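# Place the cheese cube in the tray undamaged

## Task

Get the cheese cube into the tray, and do not crush or squash it along the way.

## Robot and tools

Robot: two arms, left_arm and right_arm, each with a parallel two-finger gripper. Scene frame: origin at table-top height, halfway between the nominal bases; +z up, +x out over the table, left_arm on the +y side (image left/right does not follow arm names). Calibrated bases: left_arm at (+0.052, +0.265, +0.020) m, right_arm at (+0.019, -0.276, +0.020) m, each turned slightly about z; both have +z up. Hand poses, velocities, targets and wrist camera poses are reported in that arm's own base frame; fixed cameras and the table use the scene frame. The fingers point along the gripper's +z and open along its y. end_effector_position is the spot between the pads, roughly 1 cm behind the fingertips.

Call row layout (used by execute_actions and move): 14 numbers in [-1, 1], always all 14 even if one arm is idle. Order: left_arm dx, dy, dz, rx, ry, rz, opening, then right_arm with the same seven. dx..rz are an offset, not a pose: they count from that arm's Hand target at the start of the action or move, along its own base axes, and the rotation (rx, ry, rz as one rotation vector) is about the Hand target position. Scale: 1.0 = 0.6 m or 180 degrees. Offset lengths above 1.0 are shortened along their line. The opening is absolute, not an offset: +1 fully open (0.094 m), -1 closed. Sending 0 for all six pose numbers re-requests the current Hand target, so the arm holds. The opening number is always a command, so resend the present one to leave a gripper unchanged.

execute_actions(actions, cameras): actions is a list of actions. Each action is a table of up to 15 rows, one row per 1/30 s control step; if there are fewer rows, the last row holds for the rest of the 15 steps. Every row in an action is measured from the start pose of that action, not from the previous row. Each new action starts from the then-current Hand target, so repeating an offset keeps moving. An empty list just returns state and images. cameras picks images: omitted, null or ["all"] gives all; [] gives none; an unknown name invalidates the call.

move(target, speed, blend, opening_speed, blocking, cameras): straight-line paths for each gripper toward its offset target, which is a single row or a list of up to 15 rows. All rows are offsets from the same starting Hand targets. speed is in m/s, 0.002 to 2.9, default 0.25; turning is capped at twice that in rad/s. Give one speed, or one per target. blend (m) rounds the corners between list targets. opening_speed is how fast openings change per second on the -1..1 scale, at least 0.2. Use a slow value near 0.2 when closing on the cheese so it is not squashed. All paths finish together, lasting between 0.5 s and 10 s. A path does not avoid obstacles or the other arm, and it can overshoot speed, especially with a stretched arm. Avoid paths passing close to an arm's own base, since they can flip its shoulder posture. blocking=false returns after about 0.5 s while the motion continues. The result adds a 'move:' line with the ending (done, off_target, moving, held, fault) and any limits. done means at rest within 10 mm and 2 degrees. limits=paced means the pose was clipped; limits=held means steps were withheld. Neither done nor off_target tells you about contact.

wait(seconds 0-10): lets time pass while the last commands hold. stop(): brakes a running move. zoom_image(camera, region [x0,y0,x1,y1] pixels, at most 504x504): a close-up of the latest image from cam_high, cam_low, cam_left_wrist or cam_right_wrist. read_manual: licence text only. finished_scene: ends the scene and cannot be undone. The cheese must stay in the tray with the robot let go.

Reading results: Hand target is the last commanded pose after clipping, and the next offsets count from it. The gripper often settles a centimetre or so short because of friction and weight. That is not contact. The next command, even all zeros, asks for the target again; otherwise send the remaining gap. Orientation commands are clipped to within 40 degrees of the measured orientation per step. grip_measured uses the opening scale and follows your command up to the force limit, so it does not mark first touch. On an empty grip it reads up to about 2.5 mm wide. grip_effort_nm is the gripper motor effort (negative closing) and is not pad force. Joint torques include gravity and friction; joints 1-3 wrap at ±28 N m. 'within noise' on joint velocities means the arm is still. Stated poses can be off by a few cm.

Camera images are 896x504 each; the calibration numbers are approximate. Wrist images can lag during motion.

Avoid the following:
- Dropping the cube, or releasing it while it is still moving.
- Fast impacts, and targets set far past contact, which press hard.
- Closing the grip hard or fast on the soft cheese.
- Letting anything fall off the table.
- Collisions between the arms, or one gripper closing on the other's fingers, which can fail the scene.
- Long stretched holds or pushing at unreachable poses. These heat motors: a MOTOR HOT line appears at 75 °C, and at 90 °C a fault folds that arm away for good.

To end a push, command the target back past the gripper. Release by commanding an opening well above grip_measured. Objects may occasionally be nudged by outside disturbances.

Each tool is called in YAML: its name, and indented under it one key for each argument.

## Session

execute_actions:
  actions: []

Scene clock: 0.00 s.
left_arm: end_effector_position=(+0.2148, -0.1003, +0.1835) grip_measured=+1.000 grip_effort_nm=n/a end_effector_quat_wxyz=(+0.535, -0.012, +0.838, +0.103) | right_arm: end_effector_position=(+0.2645, +0.0567, +0.2197) grip_measured=+1.000 grip_effort_nm=n/a end_effector_quat_wxyz=(+0.646, +0.131, +0.750, -0.066)
Joint positions: left_arm=[-1.185 0.948 0.659 -0.895 -1.118 -0.969 0.094] | right_arm=[0.825 0.733 0.397 -0.003 1.075 0.371 0.094]
Joint velocities: within noise
Joint torques (N m): no reading
Heat: left arm: 37 °C; right arm: 38 °C.
Hand target: left_arm +0.2161, -0.0998, +0.1905; +0.544, -0.018, +0.833, +0.101 | right_arm +0.2643, +0.0555, +0.2248; +0.649, +0.136, +0.746, -0.065
Tool commands: left_gripper/opening=+1.0 right_gripper/opening=+1.0

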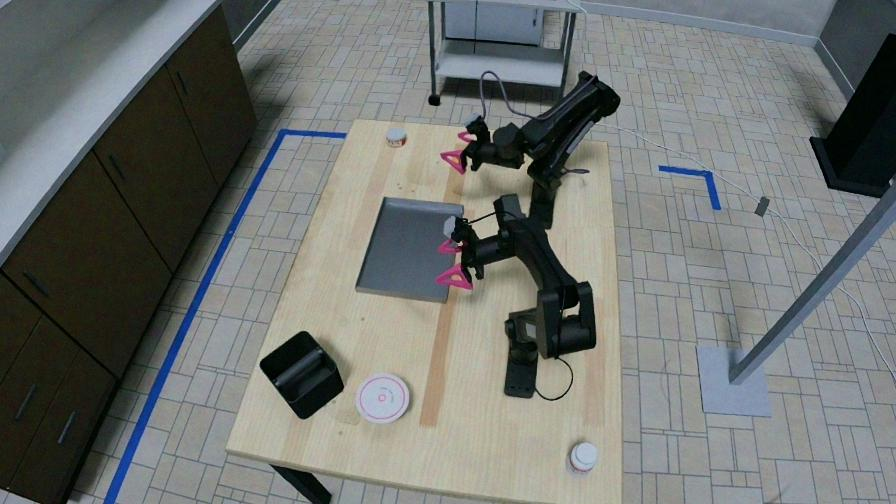

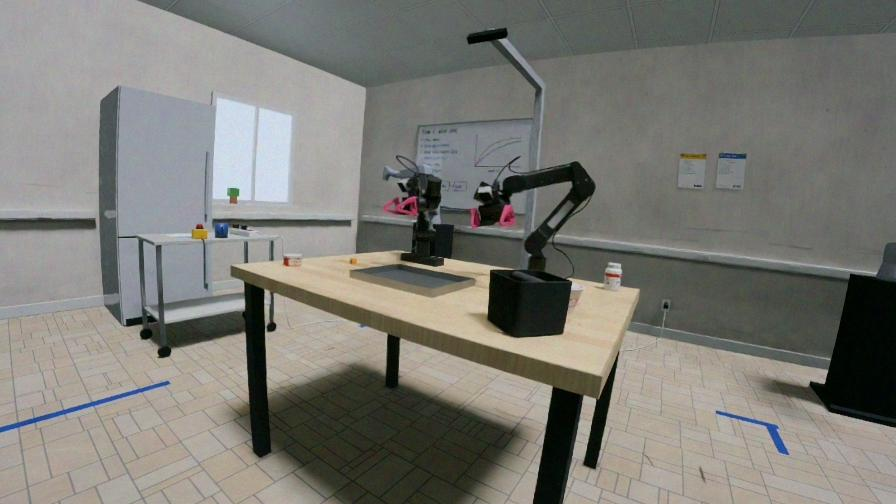

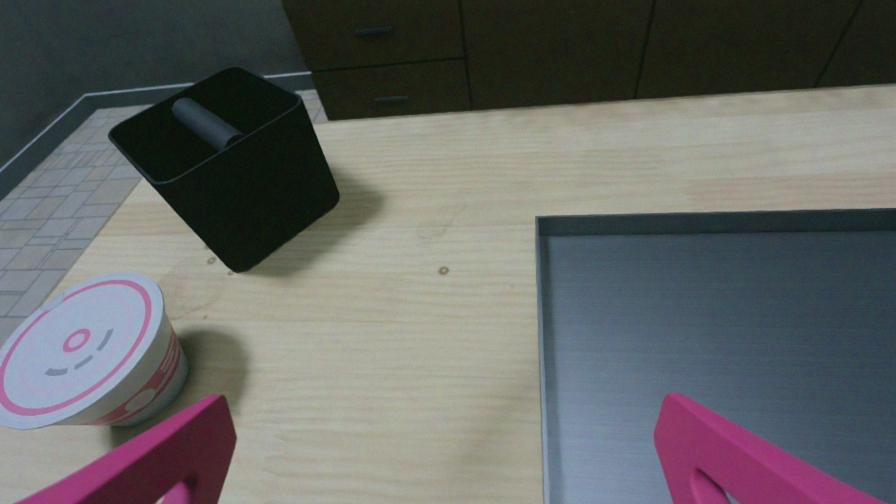

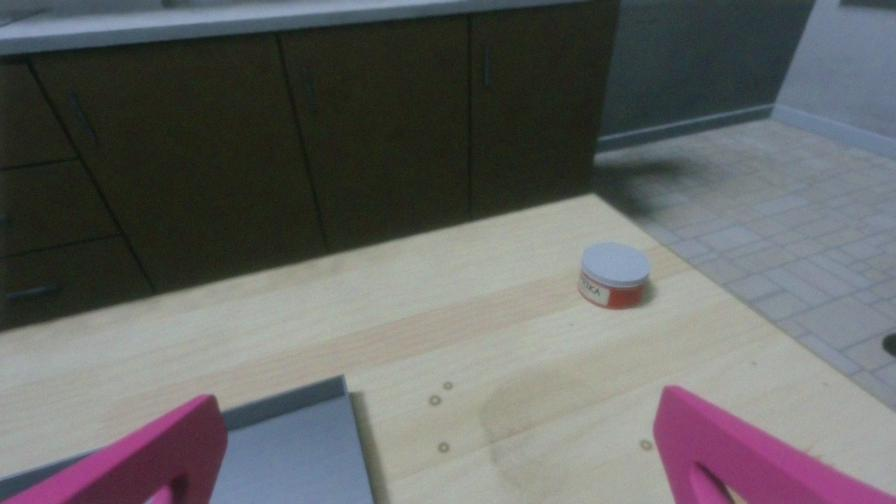

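zoom_image:
  camera: "cam_low"
  region: [270, 220, 450, 310]

zoom_image:
  camera: "cam_high"
  region: [360, 100, 600, 300]

zoom_image:
  camera: "cam_right_wrist"
  region: [560, 340, 896, 504]

Scaled by 2.800 from the camera's 896x504 image, which has a finer 1280x720 frame.

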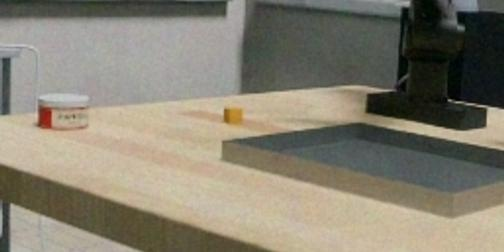

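Scaled by 2.100 from the camera's 896x504 image, which has a finer 1280x720 frame.

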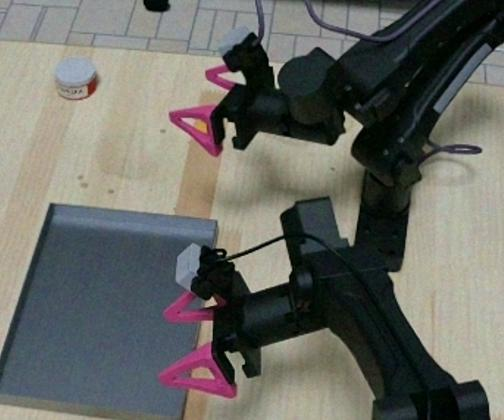

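Scaled by 1.500 from the camera's 896x504 image, which has a finer 1280x720 frame.

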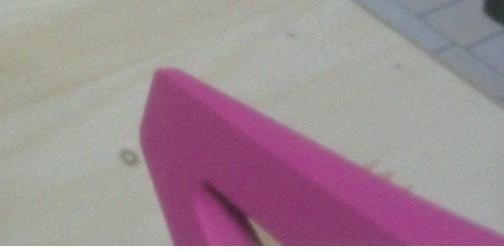

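move:
  target: [0,0,0,0,0,0,1, 0.0595,-0.3175,-0.158,0.0453,0.4521,0.0947,1]
  speed: 0.4
  cameras: ["cam_high","cam_low","cam_right_wrist"]

Scene clock: 13.30 s.
left_arm: end_effector_position=(+0.2148, -0.1003, +0.1835) grip_measured=+1.000 grip_effort_nm=-0.007 end_effector_quat_wxyz=(+0.535, -0.012, +0.838, +0.103) | right_arm: end_effector_position=(+0.2975, -0.1310, +0.1282) grip_measured=+1.000 grip_effort_nm=0.002 end_effector_quat_wxyz=(+0.004, +0.002, +1.000, +0.004)
Joint positions: left_arm=[-1.185 0.948 0.659 -0.895 -1.118 -0.969 0.094] | right_arm=[-0.423 1.769 1.526 -1.324 -0.01 -0.42 0.094]
Joint velocities: within noise
Joint torques (N m): left_arm=[-0.05 -1.28 6.57 0.66 -0.67 -0.02] | right_arm=[-0.18 -6.32 7.77 0.19 0.11 -0.06]
Heat: left arm: 38 °C; right arm: 39 °C.
Hand target: left_arm +0.2161, -0.0998, +0.1905; +0.544, -0.018, +0.833, +0.101 | right_arm +0.3000, -0.1350, +0.1300; +0.000, +0.000, +1.000, +0.000
Off the commanded pose: left_arm 0.007 m, 1 deg | right_arm 0.005 m, 1 deg.
move: done
camera_calibration:
cam_right_wrist: T_world_to_cam=[[-0.00687939, -0.999952, 0.00695333, -0.130835], [-0.90351, 0.00919532, 0.428469, 0.252871], [-0.428512, -0.0033348, -0.90353, 0.337084], [0, 0, 0, 1]] pos_world=[0.372015, -0.13203, 0.197128]
Images, in order (width x height): cam_high 896x504, cam_low 896x504, cam_right_wrist 896x504.

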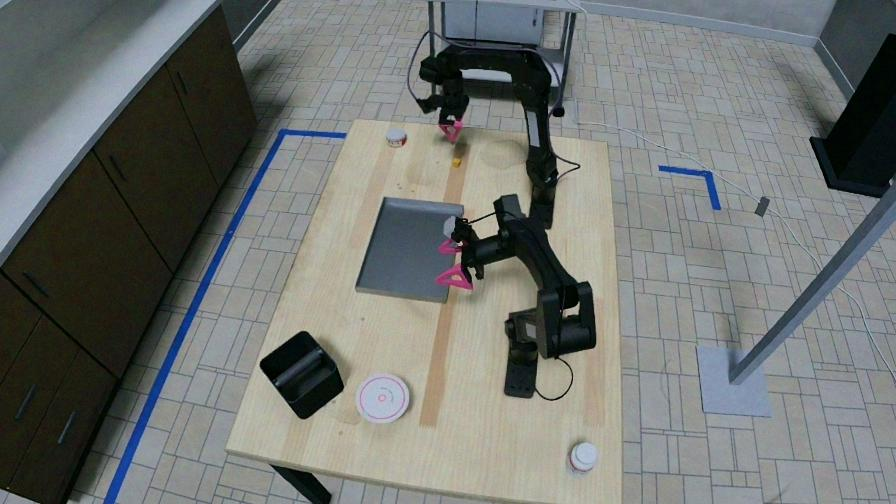

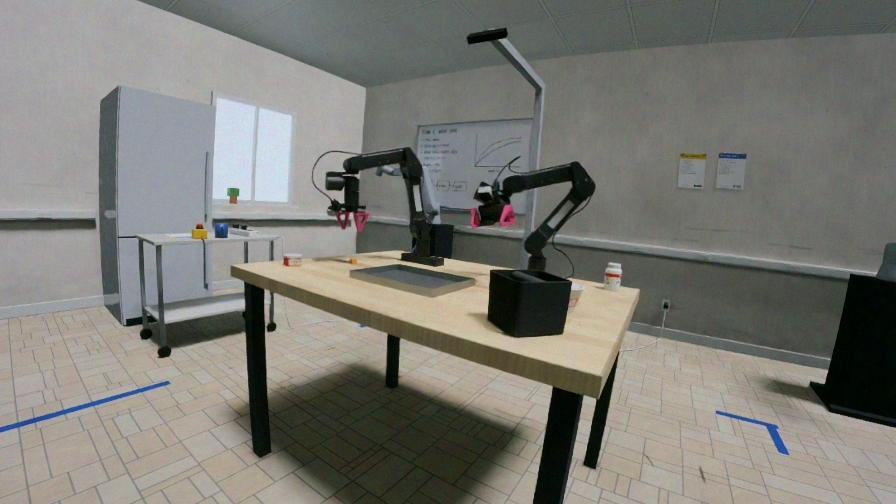

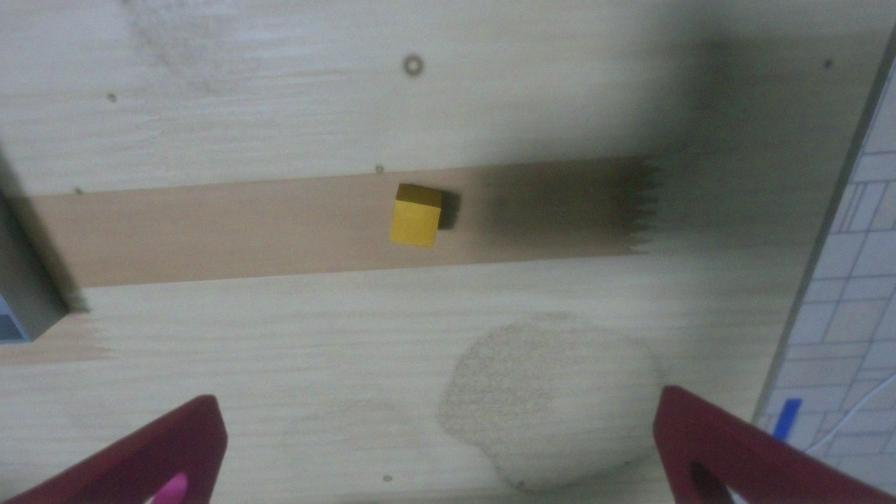

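zoom_image:
  camera: "cam_right_wrist"
  region: [340, 150, 500, 270]

Scaled by 3.150 from the camera's 896x504 image, which has a finer 1280x720 frame.

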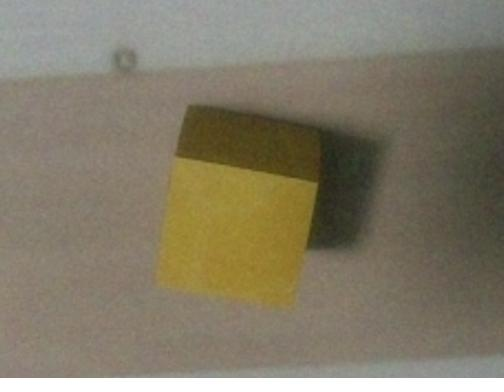

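move:
  target: [0,0,0,0,0,0,1, -0.0098,0.0288,-0.1333,0,0,-0.06,0.3]
  speed: 0.25
  cameras: ["cam_high","cam_right_wrist"]

zoom_image:
  camera: "cam_right_wrist"
  region: [300, 180, 600, 400]

Scene clock: 24.13 s.
left_arm: end_effector_position=(+0.2148, -0.1003, +0.1835) grip_measured=+1.000 grip_effort_nm=-0.012 end_effector_quat_wxyz=(+0.535, -0.012, +0.838, +0.103) | right_arm: end_effector_position=(+0.2932, -0.1173, +0.0568) grip_measured=+0.303 grip_effort_nm=-0.159 end_effector_quat_wxyz=(+0.004, +0.094, +0.996, +0.004)
Joint positions: left_arm=[-1.185 0.948 0.659 -0.895 -1.118 -0.969 0.094] | right_arm=[-0.389 1.773 1.243 -1.036 -0.009 -0.201 0.061]
Joint velocities: within noise
Joint torques (N m): left_arm=[-0.02 -1.26 6.58 0.66 -0.67 -0.02] | right_arm=[0.36 -6.31 4.44 0.54 0.12 0.07]
Heat: left arm: 38 °C; right arm: 38 °C.
Hand target: left_arm +0.2161, -0.0998, +0.1905; +0.544, -0.018, +0.833, +0.101 | right_arm +0.2941, -0.1177, +0.0500; +0.000, +0.094, +0.996, +0.000
Off the commanded pose: left_arm 0.007 m, 1 deg | right_arm 0.007 m, 1 deg.
move: done
camera_calibration:
cam_right_wrist: T_world_to_cam=[[-0.189602, -0.981839, 0.00656894, -0.0610443], [-0.886421, 0.174046, 0.428912, 0.293783], [-0.422266, 0.0754998, -0.903322, 0.278121], [0, 0, 0, 1]] pos_world=[0.366283, -0.132065, 0.125627]
Images, in order (width x height): cam_high 896x504, cam_right_wrist 896x504.

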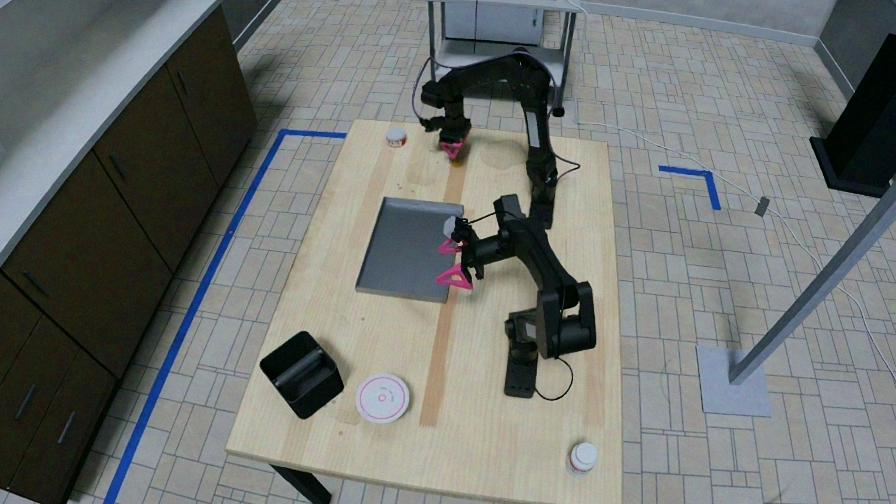

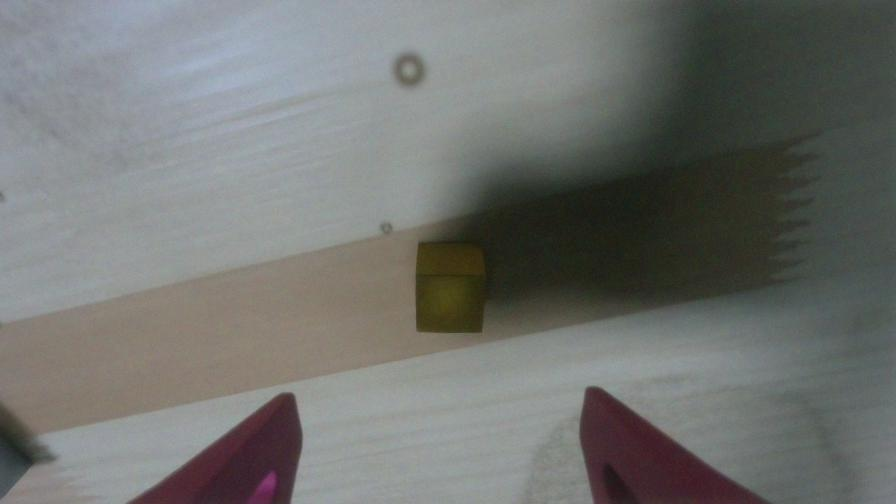

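Scaled by 1.680 from the camera's 896x504 image, which has a finer 1280x720 frame.

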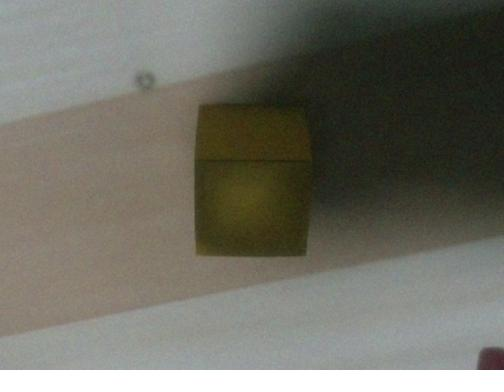

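move:
  target: [0,0,0,0,0,0,1, 0.0,-0.0025,-0.0367,0,0,0,0.3]
  speed: 0.1
  cameras: ["cam_low","cam_right_wrist"]

zoom_image:
  camera: "cam_right_wrist"
  region: [350, 200, 550, 420]

zoom_image:
  camera: "cam_low"
  region: [310, 200, 410, 280]

Scene clock: 32.43 s.
left_arm: end_effector_position=(+0.2148, -0.1003, +0.1835) grip_measured=+1.000 grip_effort_nm=-0.017 end_effector_quat_wxyz=(+0.535, -0.012, +0.838, +0.103) | right_arm: end_effector_position=(+0.2944, -0.1178, +0.0357) grip_measured=+0.303 grip_effort_nm=-0.164 end_effector_quat_wxyz=(+0.005, +0.094, +0.996, +0.003)
Joint positions: left_arm=[-1.185 0.948 0.659 -0.895 -1.118 -0.969 0.094] | right_arm=[-0.389 1.801 1.189 -0.951 -0.009 -0.201 0.061]
Joint velocities: within noise
Joint torques (N m): left_arm=[-0.02 -1.26 6.57 0.65 -0.67 -0.02] | right_arm=[0.12 -6.15 4.22 0.59 0.13 0.01]
Heat: left arm: 38 °C; right arm: 37 °C.
Hand target: left_arm +0.2161, -0.0998, +0.1905; +0.544, -0.018, +0.833, +0.101 | right_arm +0.2941, -0.1192, +0.0280; +0.000, +0.094, +0.996, +0.000
Off the commanded pose: left_arm 0.007 m, 1 deg | right_arm 0.008 m, 1 deg.
move: done
camera_calibration:
cam_right_wrist: T_world_to_cam=[[-0.190403, -0.98168, 0.00715413, -0.0608364], [-0.887489, 0.17524, 0.426208, 0.304611], [-0.419654, 0.074802, -0.904597, 0.258818], [0, 0, 0, 1]] pos_world=[0.367369, -0.132462, 0.104733]
Images, in order (width x height): cam_low 896x504, cam_right_wrist 896x504.

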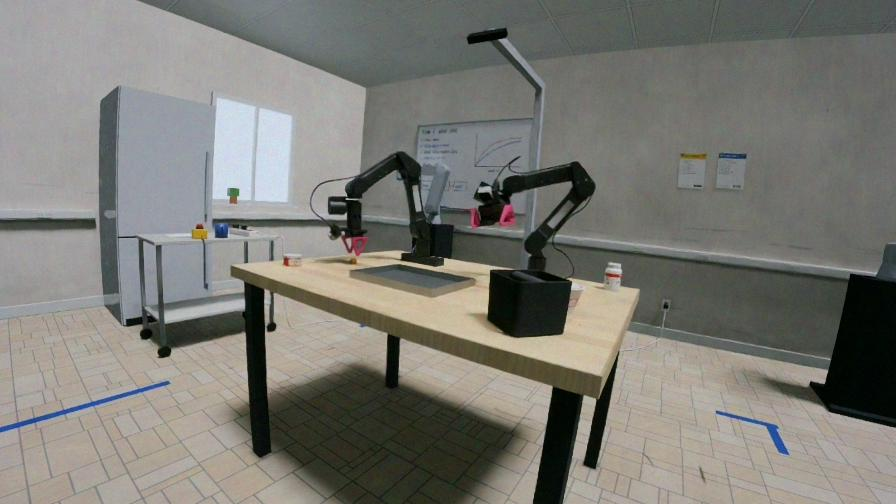

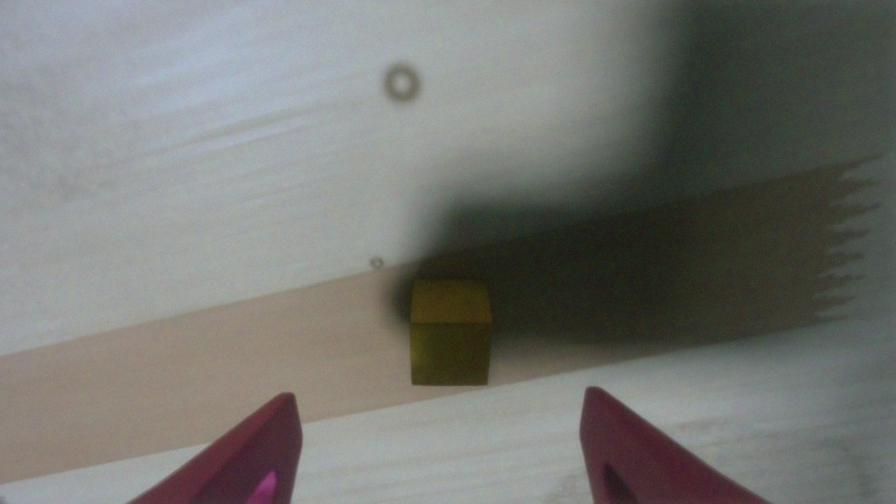

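Scaled by 2.291 from the camera's 896x504 image, which has a finer 1280x720 frame.

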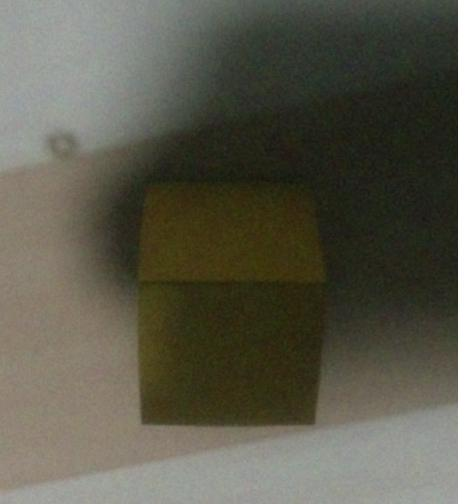

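Scaled by 5.040 from the camera's 896x504 image, which has a finer 1280x720 frame.

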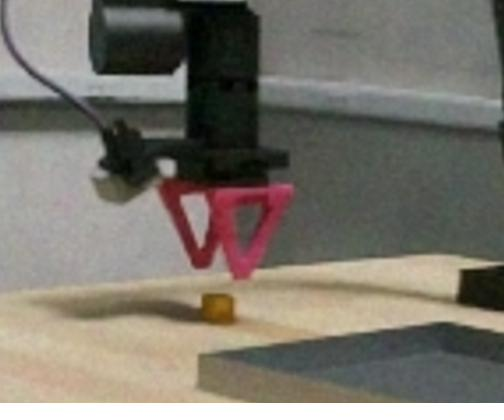

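move:
  target: [0,0,0,0,0,0,1, 0.0043,-0.0033,-0.0383,0,0,0,0.1]
  speed: 0.06
  cameras: ["cam_low","cam_right_wrist"]

zoom_image:
  camera: "cam_low"
  region: [330, 220, 390, 280]

zoom_image:
  camera: "cam_right_wrist"
  region: [300, 250, 600, 504]

Scene clock: 38.67 s.
left_arm: end_effector_position=(+0.2148, -0.1003, +0.1835) grip_measured=+1.000 grip_effort_nm=-0.007 end_effector_quat_wxyz=(+0.535, -0.012, +0.838, +0.103) | right_arm: end_effector_position=(+0.2981, -0.1193, +0.0131) grip_measured=+0.103 grip_effort_nm=-0.159 end_effector_quat_wxyz=(+0.006, +0.094, +0.996, +0.003)
Joint positions: left_arm=[-1.185 0.948 0.659 -0.895 -1.118 -0.969 0.094] | right_arm=[-0.389 1.848 1.153 -0.865 -0.009 -0.201 0.052]
Joint velocities: within noise
Joint torques (N m): left_arm=[-0.03 -1.26 6.57 0.65 -0.66 -0.03] | right_arm=[-0.1 -6.3 4.05 0.52 0.12 -0.01]
Heat: left arm: 38 °C; right arm: 37 °C.
Hand target: left_arm +0.2161, -0.0998, +0.1905; +0.544, -0.018, +0.833, +0.101 | right_arm +0.2968, -0.1212, +0.0051; +0.000, +0.094, +0.996, +0.000
Off the commanded pose: left_arm 0.007 m, 1 deg | right_arm 0.008 m, 1 deg.
move: done
camera_calibration:
cam_right_wrist: T_world_to_cam=[[-0.190344, -0.981689, 0.00749842, -0.0615317], [-0.888106, 0.175444, 0.424837, 0.317888], [-0.418373, 0.0742059, -0.905239, 0.239634], [0, 0, 0, 1]] pos_world=[0.370863, -0.133959, 0.0823367]
Images, in order (width x height): cam_low 896x504, cam_right_wrist 896x504.

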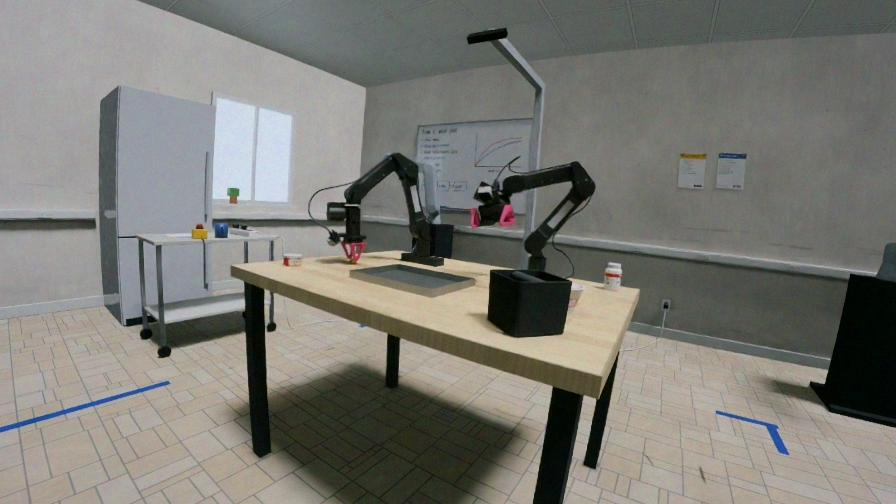

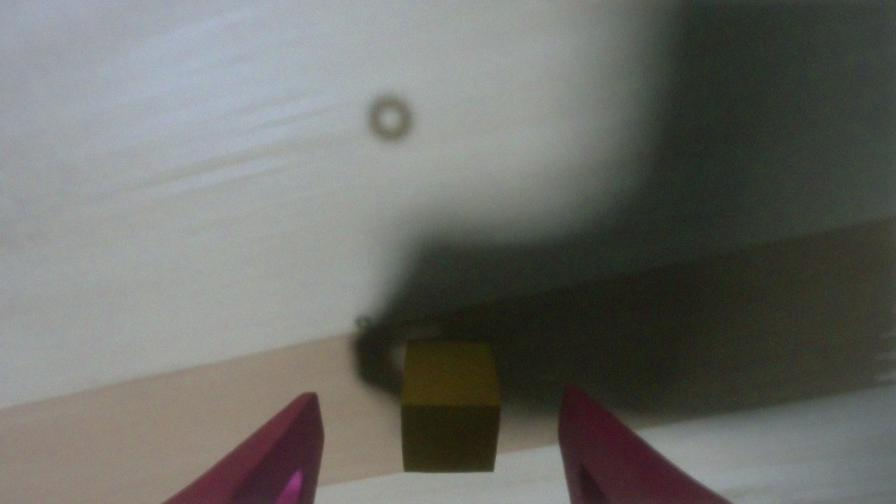

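Scaled by 8.400 from the camera's 896x504 image, which has a finer 1280x720 frame.

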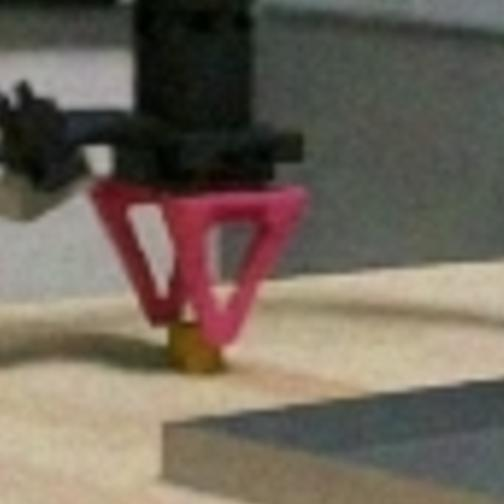

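Scaled by 1.680 from the camera's 896x504 image, which has a finer 1280x720 frame.

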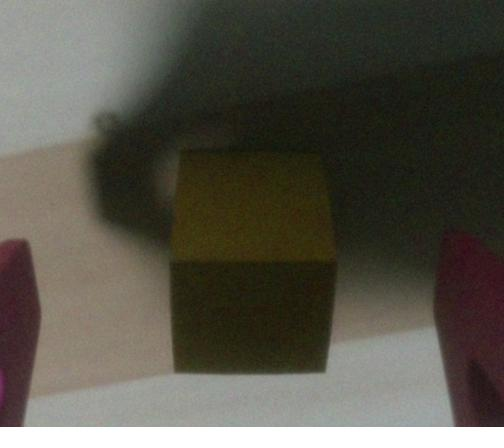

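move:
  target: [0,0,0,0,0,0,1, -0.0017,-0.0037,-0.0108,0,0,0,-0.1]
  speed: 0.04
  cameras: ["cam_low","cam_right_wrist"]

zoom_image:
  camera: "cam_low"
  region: [330, 220, 390, 280]

zoom_image:
  camera: "cam_right_wrist"
  region: [300, 250, 600, 504]

Scene clock: 49.77 s.
left_arm: end_effector_position=(+0.2148, -0.1003, +0.1835) grip_measured=+1.000 grip_effort_nm=-0.002 end_effector_quat_wxyz=(+0.535, -0.012, +0.838, +0.103) | right_arm: end_effector_position=(+0.2979, -0.1207, +0.0070) grip_measured=-0.097 grip_effort_nm=-0.159 end_effector_quat_wxyz=(+0.007, +0.094, +0.996, +0.003)
Joint positions: left_arm=[-1.185 0.948 0.659 -0.895 -1.118 -0.969 0.094] | right_arm=[-0.393 1.859 1.14 -0.841 -0.009 -0.204 0.042]
Joint velocities: within noise
Joint torques (N m): left_arm=[-0.03 -1.26 6.58 0.66 -0.67 -0.02] | right_arm=[-0.38 -6.3 3.95 0.56 0.12 -0.06]
Heat: left arm: 38 °C; right arm: 37 °C.
Hand target: left_arm +0.2161, -0.0998, +0.1905; +0.544, -0.018, +0.833, +0.101 | right_arm +0.2956, -0.1234, -0.0014; +0.000, +0.094, +0.996, +0.000
Off the commanded pose: left_arm 0.007 m, 1 deg | right_arm 0.009 m, 1 deg.
move: done
camera_calibration:
cam_right_wrist: T_world_to_cam=[[-0.191135, -0.981533, 0.00774449, -0.0626227], [-0.888452, 0.176353, 0.423738, 0.320788], [-0.417278, 0.0741106, -0.905752, 0.233711], [0, 0, 0, 1]] pos_world=[0.370557, -0.135358, 0.0762394]
Images, in order (width x height): cam_low 896x504, cam_right_wrist 896x504.

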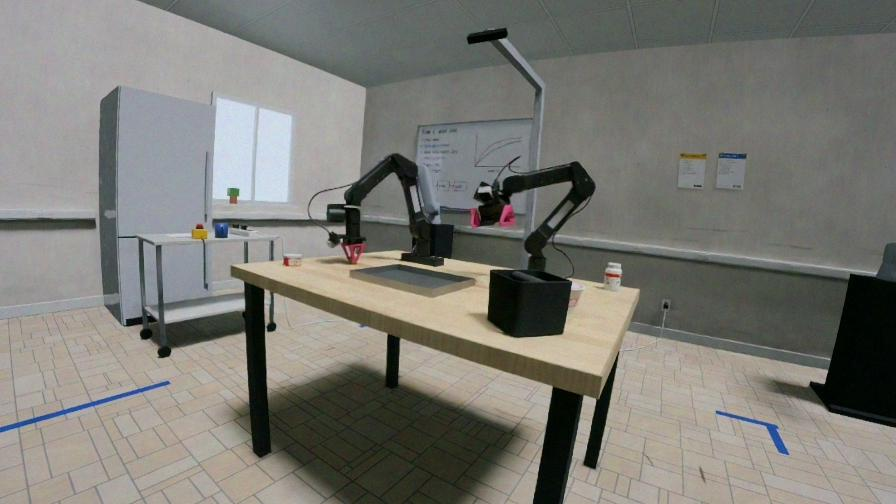

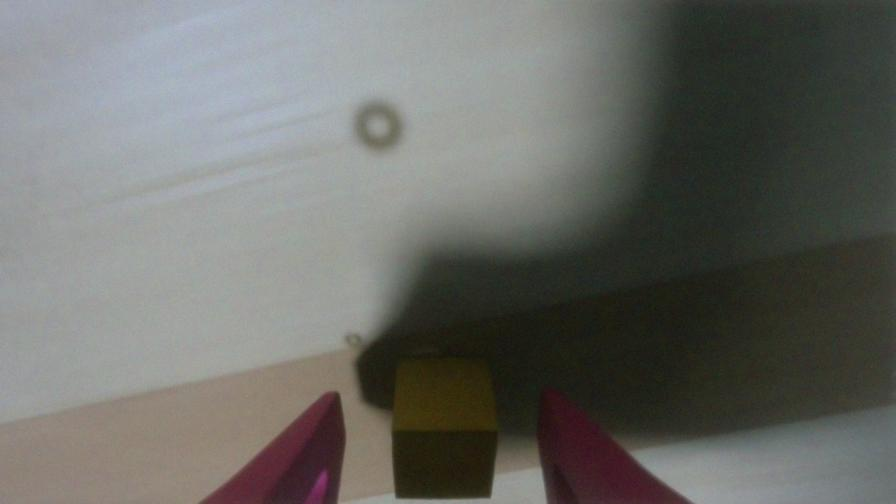

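Scaled by 8.400 from the camera's 896x504 image, which has a finer 1280x720 frame.

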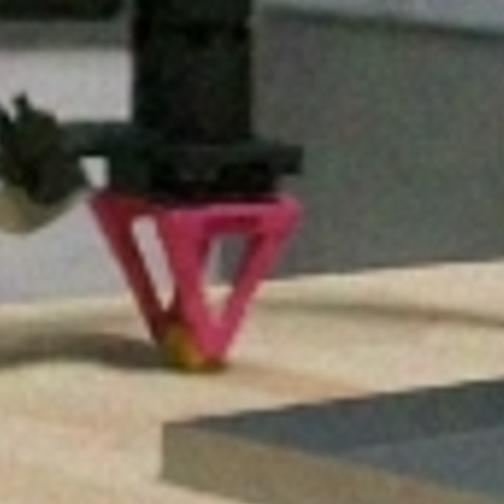

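Scaled by 1.680 from the camera's 896x504 image, which has a finer 1280x720 frame.

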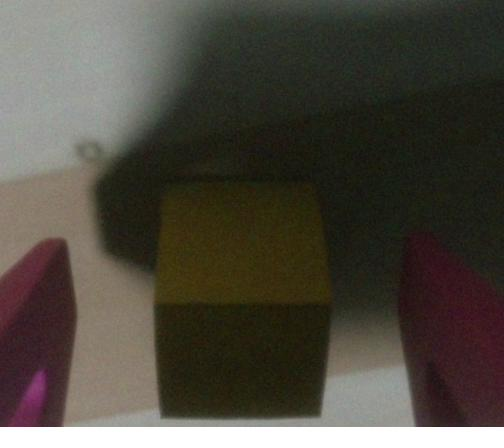

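move:
  target: [0,0,0,0,0,0,1, 0,0,0,0,0,0,-0.52]
  speed: 0.04
  opening_speed: 0.4
  cameras: ["cam_right_wrist"]

zoom_image:
  camera: "cam_right_wrist"
  region: [300, 250, 600, 504]

Scene clock: 52.83 s.
left_arm: end_effector_position=(+0.2148, -0.1003, +0.1835) grip_measured=+1.000 grip_effort_nm=-0.007 end_effector_quat_wxyz=(+0.535, -0.012, +0.838, +0.103) | right_arm: end_effector_position=(+0.2981, -0.1208, +0.0070) grip_measured=-0.517 grip_effort_nm=-0.154 end_effector_quat_wxyz=(+0.007, +0.094, +0.996, +0.003)
Joint positions: left_arm=[-1.185 0.948 0.659 -0.895 -1.118 -0.969 0.094] | right_arm=[-0.393 1.859 1.14 -0.84 -0.009 -0.204 0.023]
Joint velocities: within noise
Joint torques (N m): left_arm=[-0.03 -1.28 6.56 0.65 -0.66 -0.03] | right_arm=[-0.42 -6.27 3.97 0.55 0.13 -0.05]
Heat: left arm: 38 °C; right arm: 37 °C.
Hand target: left_arm +0.2161, -0.0998, +0.1905; +0.544, -0.018, +0.833, +0.101 | right_arm +0.2956, -0.1234, -0.0014; +0.000, +0.094, +0.996, +0.000
Off the commanded pose: left_arm 0.007 m, 1 deg | right_arm 0.009 m, 1 deg.
move: done
camera_calibration:
cam_right_wrist: T_world_to_cam=[[-0.190783, -0.981601, 0.00788264, -0.0627339], [-0.888807, 0.176145, 0.423078, 0.321073], [-0.416682, 0.07371, -0.906059, 0.233633], [0, 0, 0, 1]] pos_world=[0.370754, -0.135356, 0.076341]
Images, in order (width x height): cam_right_wrist 896x504.

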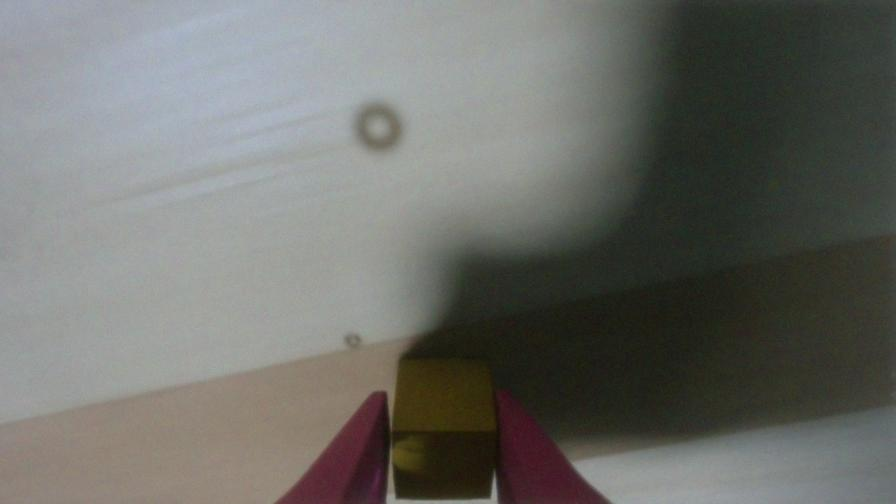

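Scaled by 1.680 from the camera's 896x504 image, which has a finer 1280x720 frame.

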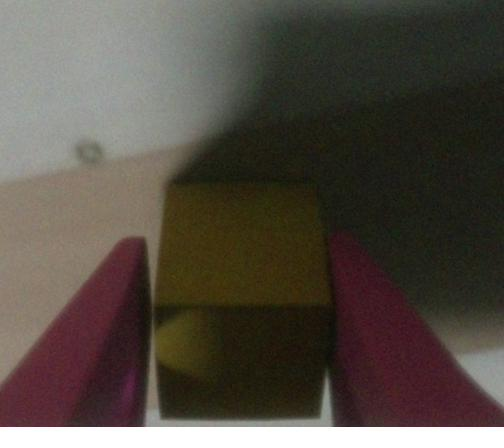

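move:
  target: [0,0,0,0,0,0,1, 0,0,0,0,0,0,-0.58]
  speed: 0.04
  opening_speed: 0.2
  cameras: ["cam_right_wrist"]

zoom_image:
  camera: "cam_right_wrist"
  region: [340, 330, 540, 504]

Scene clock: 54.20 s.
left_arm: end_effector_position=(+0.2148, -0.1003, +0.1835) grip_measured=+1.000 grip_effort_nm=0.002 end_effector_quat_wxyz=(+0.535, -0.012, +0.838, +0.103) | right_arm: end_effector_position=(+0.2981, -0.1208, +0.0070) grip_measured=-0.576 grip_effort_nm=-0.227 end_effector_quat_wxyz=(+0.007, +0.094, +0.996, +0.003)
Joint positions: left_arm=[-1.185 0.948 0.659 -0.895 -1.118 -0.969 0.094] | right_arm=[-0.393 1.859 1.14 -0.84 -0.009 -0.204 0.02]
Joint velocities: within noise
Joint torques (N m): left_arm=[-0.01 -1.28 6.57 0.66 -0.66 -0.03] | right_arm=[-0.39 -6.26 3.92 0.58 0.11 -0.08]
Heat: left arm: 38 °C; right arm: 37 °C.
Hand target: left_arm +0.2161, -0.0998, +0.1905; +0.544, -0.018, +0.833, +0.101 | right_arm +0.2956, -0.1234, -0.0014; +0.000, +0.094, +0.996, +0.000
Off the commanded pose: left_arm 0.007 m, 1 deg | right_arm 0.009 m, 1 deg.
move: done
camera_calibration:
cam_right_wrist: T_world_to_cam=[[-0.190783, -0.981601, 0.00788264, -0.0627339], [-0.888807, 0.176145, 0.423078, 0.321073], [-0.416682, 0.07371, -0.906059, 0.233633], [0, 0, 0, 1]] pos_world=[0.370754, -0.135356, 0.076341]
Images, in order (width x height): cam_right_wrist 896x504.

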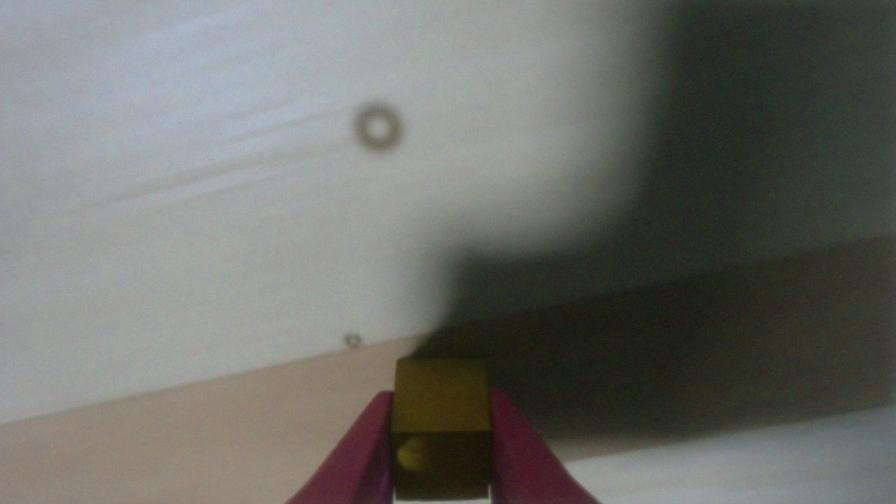

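Scaled by 2.520 from the camera's 896x504 image, which has a finer 1280x720 frame.

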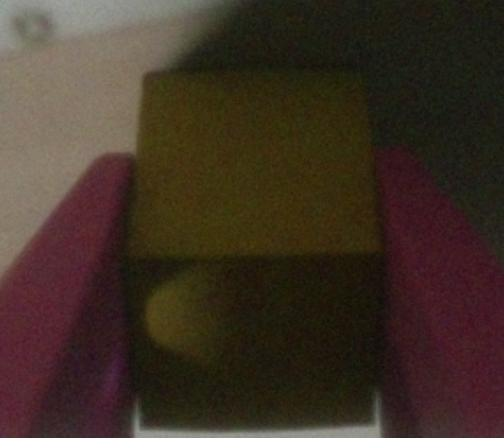

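move:
  target: [0,0,0,0,0,0,1, 0,0,0,0,0,0,-0.595]
  speed: 0.04
  opening_speed: 0.2
  cameras: ["cam_right_wrist"]

move:
  target: [0,0,0,0,0,0,1, 0,0,0.05,0,0,0,-0.595]
  speed: 0.08
  cameras: ["cam_right_wrist","cam_low"]

zoom_image:
  camera: "cam_right_wrist"
  region: [340, 330, 540, 504]

zoom_image:
  camera: "cam_low"
  region: [330, 210, 400, 280]

Scene clock: 56.57 s.
left_arm: end_effector_position=(+0.2148, -0.1003, +0.1835) grip_measured=+1.000 grip_effort_nm=-0.007 end_effector_quat_wxyz=(+0.535, -0.012, +0.838, +0.103) | right_arm: end_effector_position=(+0.2981, -0.1208, +0.0070) grip_measured=-0.590 grip_effort_nm=-0.261 end_effector_quat_wxyz=(+0.007, +0.094, +0.996, +0.003)
Joint positions: left_arm=[-1.185 0.948 0.659 -0.895 -1.118 -0.969 0.094] | right_arm=[-0.393 1.859 1.14 -0.84 -0.009 -0.204 0.019]
Joint velocities: within noise
Joint torques (N m): left_arm=[-0.03 -1.25 6.58 0.65 -0.66 -0.02] | right_arm=[-0.38 -6.24 3.92 0.57 0.11 -0.07]
Heat: left arm: 38 °C; right arm: 37 °C.
Hand target: left_arm +0.2161, -0.0998, +0.1905; +0.544, -0.018, +0.833, +0.101 | right_arm +0.2956, -0.1234, -0.0014; +0.000, +0.094, +0.996, +0.000
Off the commanded pose: left_arm 0.007 m, 1 deg | right_arm 0.009 m, 1 deg.
move: done
camera_calibration:
cam_right_wrist: T_world_to_cam=[[-0.190783, -0.981601, 0.00788264, -0.0627339], [-0.888807, 0.176145, 0.423078, 0.321073], [-0.416682, 0.07371, -0.906059, 0.233633], [0, 0, 0, 1]] pos_world=[0.370754, -0.135356, 0.076341]
Images, in order (width x height): cam_right_wrist 896x504.

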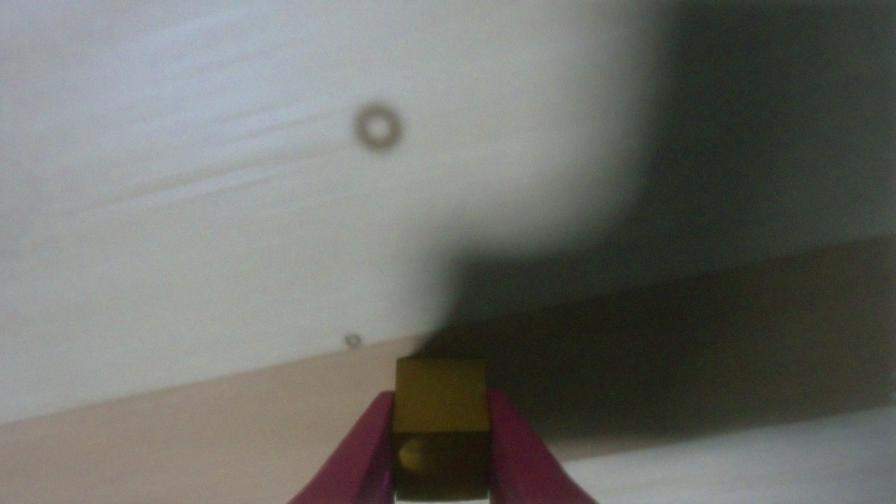

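Scene clock: 57.67 s.
left_arm: end_effector_position=(+0.2148, -0.1003, +0.1835) grip_measured=+1.000 grip_effort_nm=-0.012 end_effector_quat_wxyz=(+0.535, -0.012, +0.838, +0.103) | right_arm: end_effector_position=(+0.2890, -0.1170, +0.0139) grip_measured=-0.590 grip_effort_nm=-0.247 end_effector_quat_wxyz=(-0.018, +0.094, +0.995, +0.010)
Joint positions: left_arm=[-1.185 0.948 0.659 -0.895 -1.118 -0.969 0.094] | right_arm=[-0.393 1.859 1.169 -0.922 -0.009 -0.204 0.019]
Joint velocities: within noise
Joint torques (N m): left_arm=[-0.02 -1.26 6.58 0.65 -0.66 -0.03] | right_arm=[-0.36 -10.32 6.83 0.1 0.13 -0.06]
Heat: left arm: 38 °C; right arm: 37 °C.
Hand target: left_arm +0.2161, -0.0998, +0.1905; +0.544, -0.018, +0.833, +0.101 | right_arm +0.2956, -0.1234, +0.0285; +0.000, +0.094, +0.996, +0.000
Off the commanded pose: left_arm 0.007 m, 1 deg | right_arm 0.017 m, 2 deg.
move: off_target (right_arm)
camera_calibration:
cam_right_wrist: T_world_to_cam=[[-0.190679, -0.981649, -0.00264862, -0.060707], [-0.867102, 0.167163, 0.469245, 0.301526], [-0.460191, 0.0917717, -0.883064, 0.250121], [0, 0, 0, 1]] pos_world=[0.364982, -0.132951, 0.0792229]
Images, in order (width x height): cam_low 896x504, cam_right_wrist 896x504.

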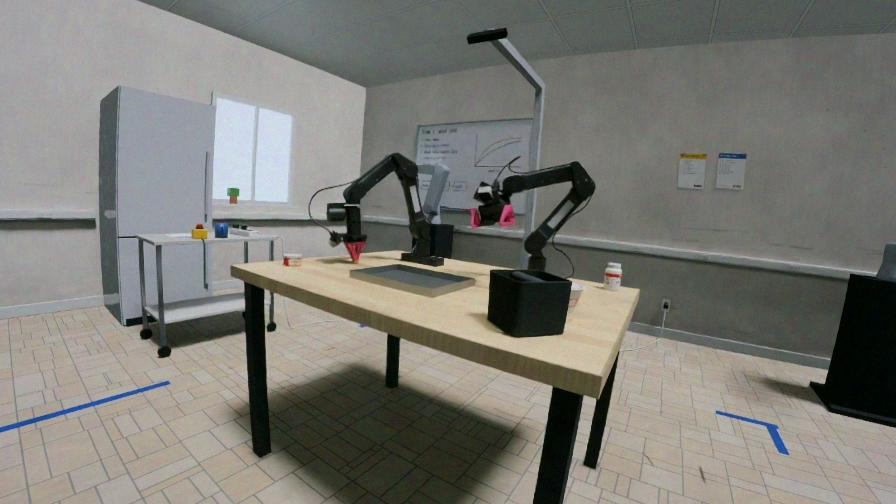

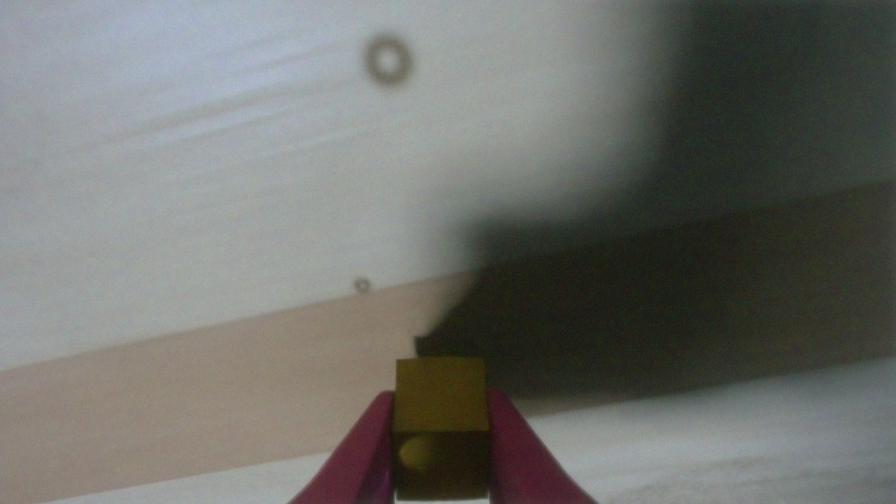

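Scaled by 2.520 from the camera's 896x504 image, which has a finer 1280x720 frame.

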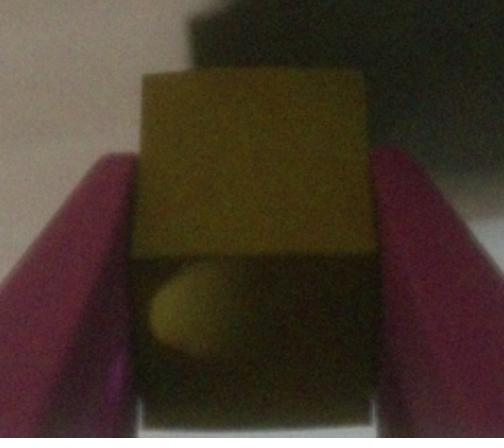

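Scaled by 7.200 from the camera's 896x504 image, which has a finer 1280x720 frame.

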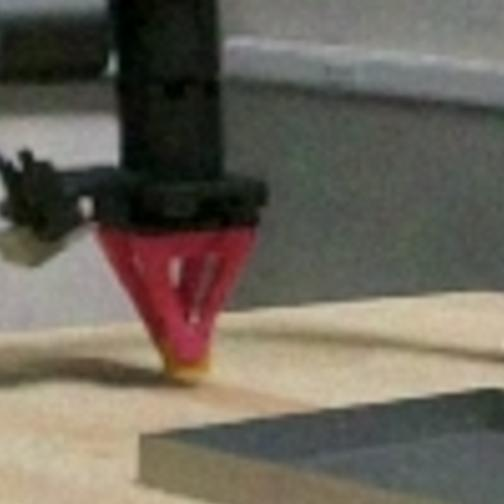

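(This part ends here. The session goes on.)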